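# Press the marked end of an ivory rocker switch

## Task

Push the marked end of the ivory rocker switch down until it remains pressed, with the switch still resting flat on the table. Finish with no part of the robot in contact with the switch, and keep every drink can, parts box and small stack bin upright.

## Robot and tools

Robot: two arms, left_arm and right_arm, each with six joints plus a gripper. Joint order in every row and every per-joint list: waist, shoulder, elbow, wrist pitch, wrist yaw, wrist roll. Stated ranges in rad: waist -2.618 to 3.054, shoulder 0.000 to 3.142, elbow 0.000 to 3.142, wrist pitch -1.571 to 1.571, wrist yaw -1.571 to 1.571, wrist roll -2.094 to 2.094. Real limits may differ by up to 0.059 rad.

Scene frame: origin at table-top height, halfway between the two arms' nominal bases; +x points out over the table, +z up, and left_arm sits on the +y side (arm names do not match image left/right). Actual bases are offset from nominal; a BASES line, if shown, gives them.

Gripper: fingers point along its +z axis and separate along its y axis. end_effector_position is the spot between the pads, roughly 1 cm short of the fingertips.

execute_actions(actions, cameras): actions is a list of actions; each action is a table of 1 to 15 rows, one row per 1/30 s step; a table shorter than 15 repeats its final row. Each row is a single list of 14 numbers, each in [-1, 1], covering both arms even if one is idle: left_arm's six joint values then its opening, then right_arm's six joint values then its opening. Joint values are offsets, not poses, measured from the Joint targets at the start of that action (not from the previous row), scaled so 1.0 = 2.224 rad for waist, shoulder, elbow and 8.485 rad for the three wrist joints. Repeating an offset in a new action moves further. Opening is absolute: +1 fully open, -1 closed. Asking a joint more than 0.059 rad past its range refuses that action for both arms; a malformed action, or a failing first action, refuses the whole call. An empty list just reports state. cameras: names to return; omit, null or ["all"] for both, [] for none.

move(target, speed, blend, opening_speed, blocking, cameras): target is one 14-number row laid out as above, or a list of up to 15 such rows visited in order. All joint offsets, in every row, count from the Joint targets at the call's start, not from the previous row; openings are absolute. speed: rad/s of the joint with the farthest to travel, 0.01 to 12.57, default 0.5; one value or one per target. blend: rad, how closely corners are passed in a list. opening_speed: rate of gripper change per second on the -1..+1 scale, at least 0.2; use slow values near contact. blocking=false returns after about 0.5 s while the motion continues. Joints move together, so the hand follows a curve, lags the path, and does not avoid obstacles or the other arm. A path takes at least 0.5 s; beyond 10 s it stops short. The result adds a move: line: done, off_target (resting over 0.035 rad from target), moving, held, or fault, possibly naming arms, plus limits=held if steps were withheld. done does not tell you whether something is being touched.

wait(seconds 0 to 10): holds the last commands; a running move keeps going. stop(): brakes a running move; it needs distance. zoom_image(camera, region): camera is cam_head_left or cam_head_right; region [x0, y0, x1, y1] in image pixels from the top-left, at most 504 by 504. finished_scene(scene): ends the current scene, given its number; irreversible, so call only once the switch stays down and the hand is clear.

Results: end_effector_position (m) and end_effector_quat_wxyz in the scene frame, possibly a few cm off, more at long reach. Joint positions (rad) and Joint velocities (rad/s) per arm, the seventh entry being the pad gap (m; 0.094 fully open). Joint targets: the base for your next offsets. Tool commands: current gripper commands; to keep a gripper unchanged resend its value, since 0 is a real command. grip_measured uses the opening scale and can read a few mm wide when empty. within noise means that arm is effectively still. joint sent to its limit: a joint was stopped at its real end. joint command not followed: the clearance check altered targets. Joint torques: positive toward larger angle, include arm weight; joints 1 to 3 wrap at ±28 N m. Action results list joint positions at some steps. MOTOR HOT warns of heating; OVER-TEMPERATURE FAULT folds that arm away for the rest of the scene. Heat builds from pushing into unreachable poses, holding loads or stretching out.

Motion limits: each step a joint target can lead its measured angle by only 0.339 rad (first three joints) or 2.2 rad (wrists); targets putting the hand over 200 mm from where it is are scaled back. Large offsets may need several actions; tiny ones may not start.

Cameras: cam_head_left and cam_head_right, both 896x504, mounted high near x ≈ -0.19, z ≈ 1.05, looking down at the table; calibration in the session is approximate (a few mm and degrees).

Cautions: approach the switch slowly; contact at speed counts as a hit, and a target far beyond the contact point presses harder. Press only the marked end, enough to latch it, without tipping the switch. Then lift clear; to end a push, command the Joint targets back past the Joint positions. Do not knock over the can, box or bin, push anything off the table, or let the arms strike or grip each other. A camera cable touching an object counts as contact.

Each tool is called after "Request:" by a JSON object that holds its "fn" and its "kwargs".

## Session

Request:
{"fn": "execute_actions", "kwargs": {"actions": []}}

Scene clock: 0.00 s.
left_arm: end_effector_position=(+0.4252, +0.2846, +0.1121) grip_measured=+1.000 end_effector_quat_wxyz=(+0.604, -0.041, +0.796, +0.012) | right_arm: end_effector_position=(+0.4148, -0.2792, +0.1161) grip_measured=+1.000 end_effector_quat_wxyz=(+0.622, +0.064, +0.779, -0.053)
Joint positions: left_arm=[0.015 1.501 0.327 0.9 -0.072 -0.052 0.094] | right_arm=[-0.001 1.617 0.385 1.006 0.133 0.026 0.094]
Joint velocities: within noise
Joint torques (N m): no reading
Heat: left arm: 24 °C; right arm: 27 °C.
Joint targets: left_arm=[0.015 1.492 0.336 0.909 -0.072 -0.052] | right_arm=[-0.001 1.609 0.393 1.009 0.134 0.026]
Tool commands: left_gripper/opening=+1.0 right_gripper/opening=+1.0

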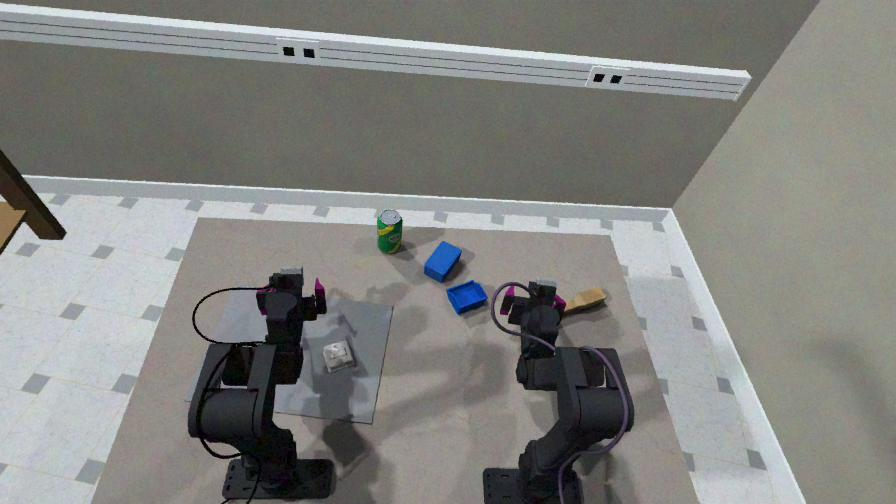

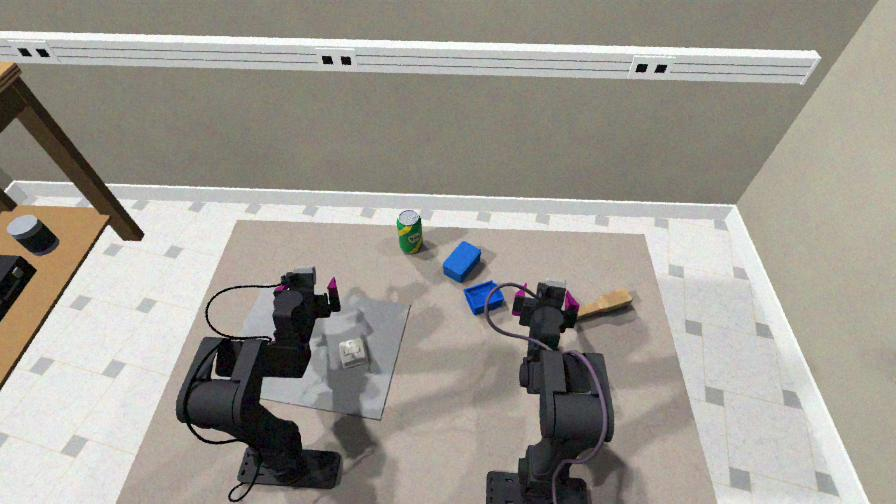

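Switch visible.

Request:
{"fn": "zoom_image", "kwargs": {"camera": "cam_head_left", "region": [310, 330, 370, 380]}}

Request:
{"fn": "zoom_image", "kwargs": {"camera": "cam_head_right", "region": [325, 328, 385, 378]}}

Scaled by 8.400 from the camera's 896x504 image, which has a finer 1280x720 frame.

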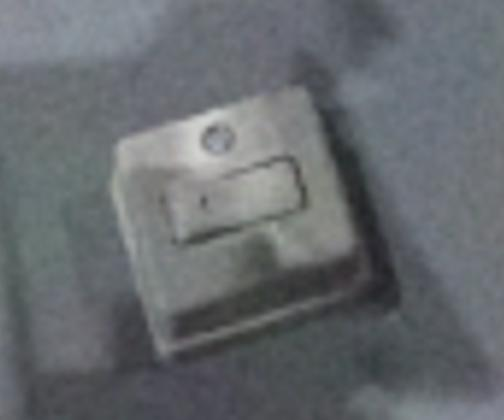

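Scaled by 8.400 from the camera's 896x504 image, which has a finer 1280x720 frame.

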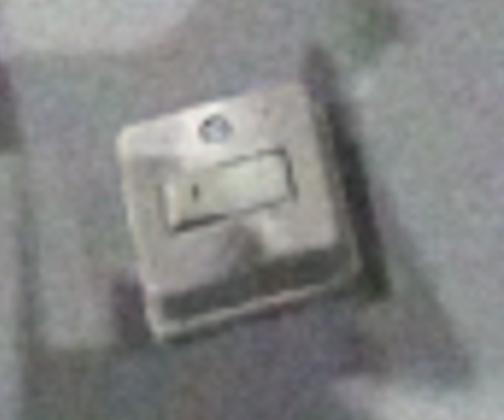

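Request:
{"fn": "move", "kwargs": {"target": [[-0.08, 0.0486, 0.3435, -0.0836, 0.0085, 0.0061, -1.0, 0, 0, 0, 0, 0, 0, 1.0],[-0.1364, 0.0533, 0.3447, -0.2325, 0.0085, 0.0061, -1.0, 0, 0, 0, 0, 0, 0, 1.0],[-0.1364, 0.0827, 0.2848, -0.2091, 0.0085, 0.0061, -1.0, 0, 0, 0, 0, 0, 0, 1.0],[-0.1364, 0.0533, 0.3947, -0.245, 0.0085, 0.0061, -1.0, 0, 0, 0, 0, 0, 0, 1.0],[0.14, 0.0433, 0.3947, -0.245, 0.0085, 0.0061, -1.0, 0, 0, 0, 0, 0, 0, 1.0]], "speed": [2.0, 2.0, 0.22, 0.8, 1.2], "blend": [0.3, 0, 0, 0.1, 0]}}

Request:
{"fn": "zoom_image", "kwargs": {"camera": "cam_head_right", "region": [325, 328, 385, 378]}}

Scene clock: 7.73 s.
left_arm: end_effector_position=(+0.2974, +0.3567, +0.0859) grip_measured=-0.995 end_effector_quat_wxyz=(-0.011, -0.159, +0.987, -0.001) | right_arm: end_effector_position=(+0.4145, -0.2793, +0.1151) grip_measured=+1.000 end_effector_quat_wxyz=(+0.620, +0.064, +0.780, -0.054)
Joint positions: left_arm=[0.326 1.624 1.192 -1.161 -0.001 -0.011 0] | right_arm=[-0.001 1.617 0.385 1.002 0.134 0.026 0.094]
Joint velocities: within noise
Joint torques (N m): left_arm=[0.05 -8.91 8.62 0.4 0.02 0.05] | right_arm=[-0.01 -5.31 5.97 2.14 0.01 -0.03]
Heat: left arm: 25 °C; right arm: 29 °C.
Joint targets: left_arm=[0.326 1.588 1.214 -1.170 0.000 -0.001] | right_arm=[-0.001 1.609 0.393 1.009 0.134 0.026]
move: done

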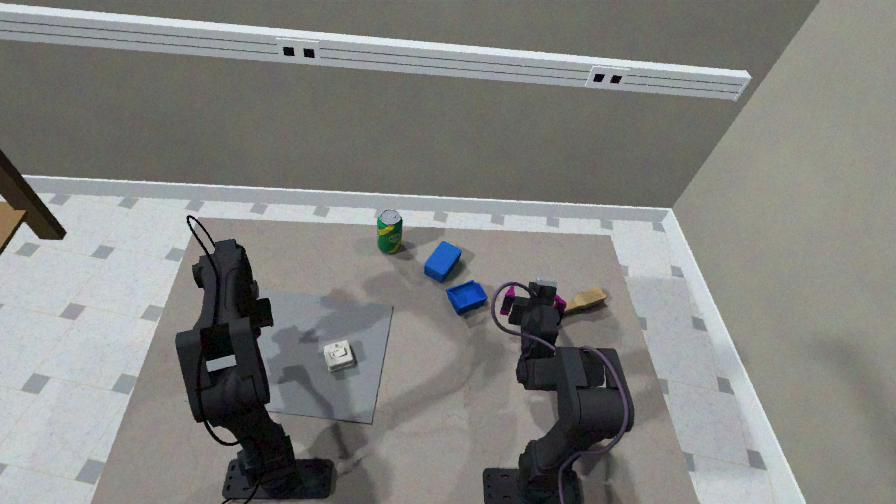

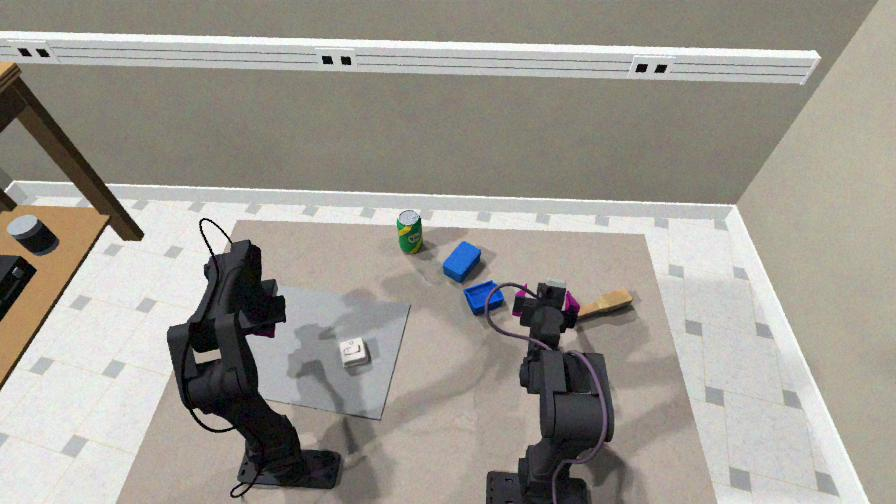

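Scaled by 8.400 from the camera's 896x504 image, which has a finer 1280x720 frame.

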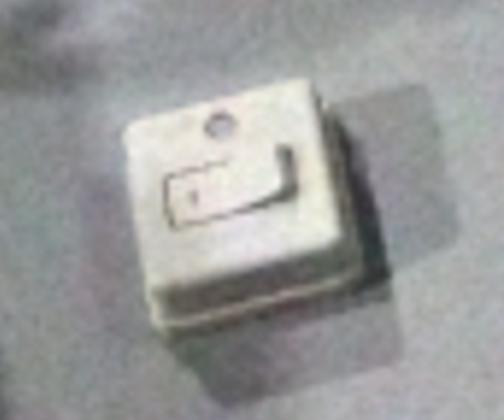

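Request:
{"fn": "finished_scene", "kwargs": {"scene": 3}}

The scene is finished: the task was done.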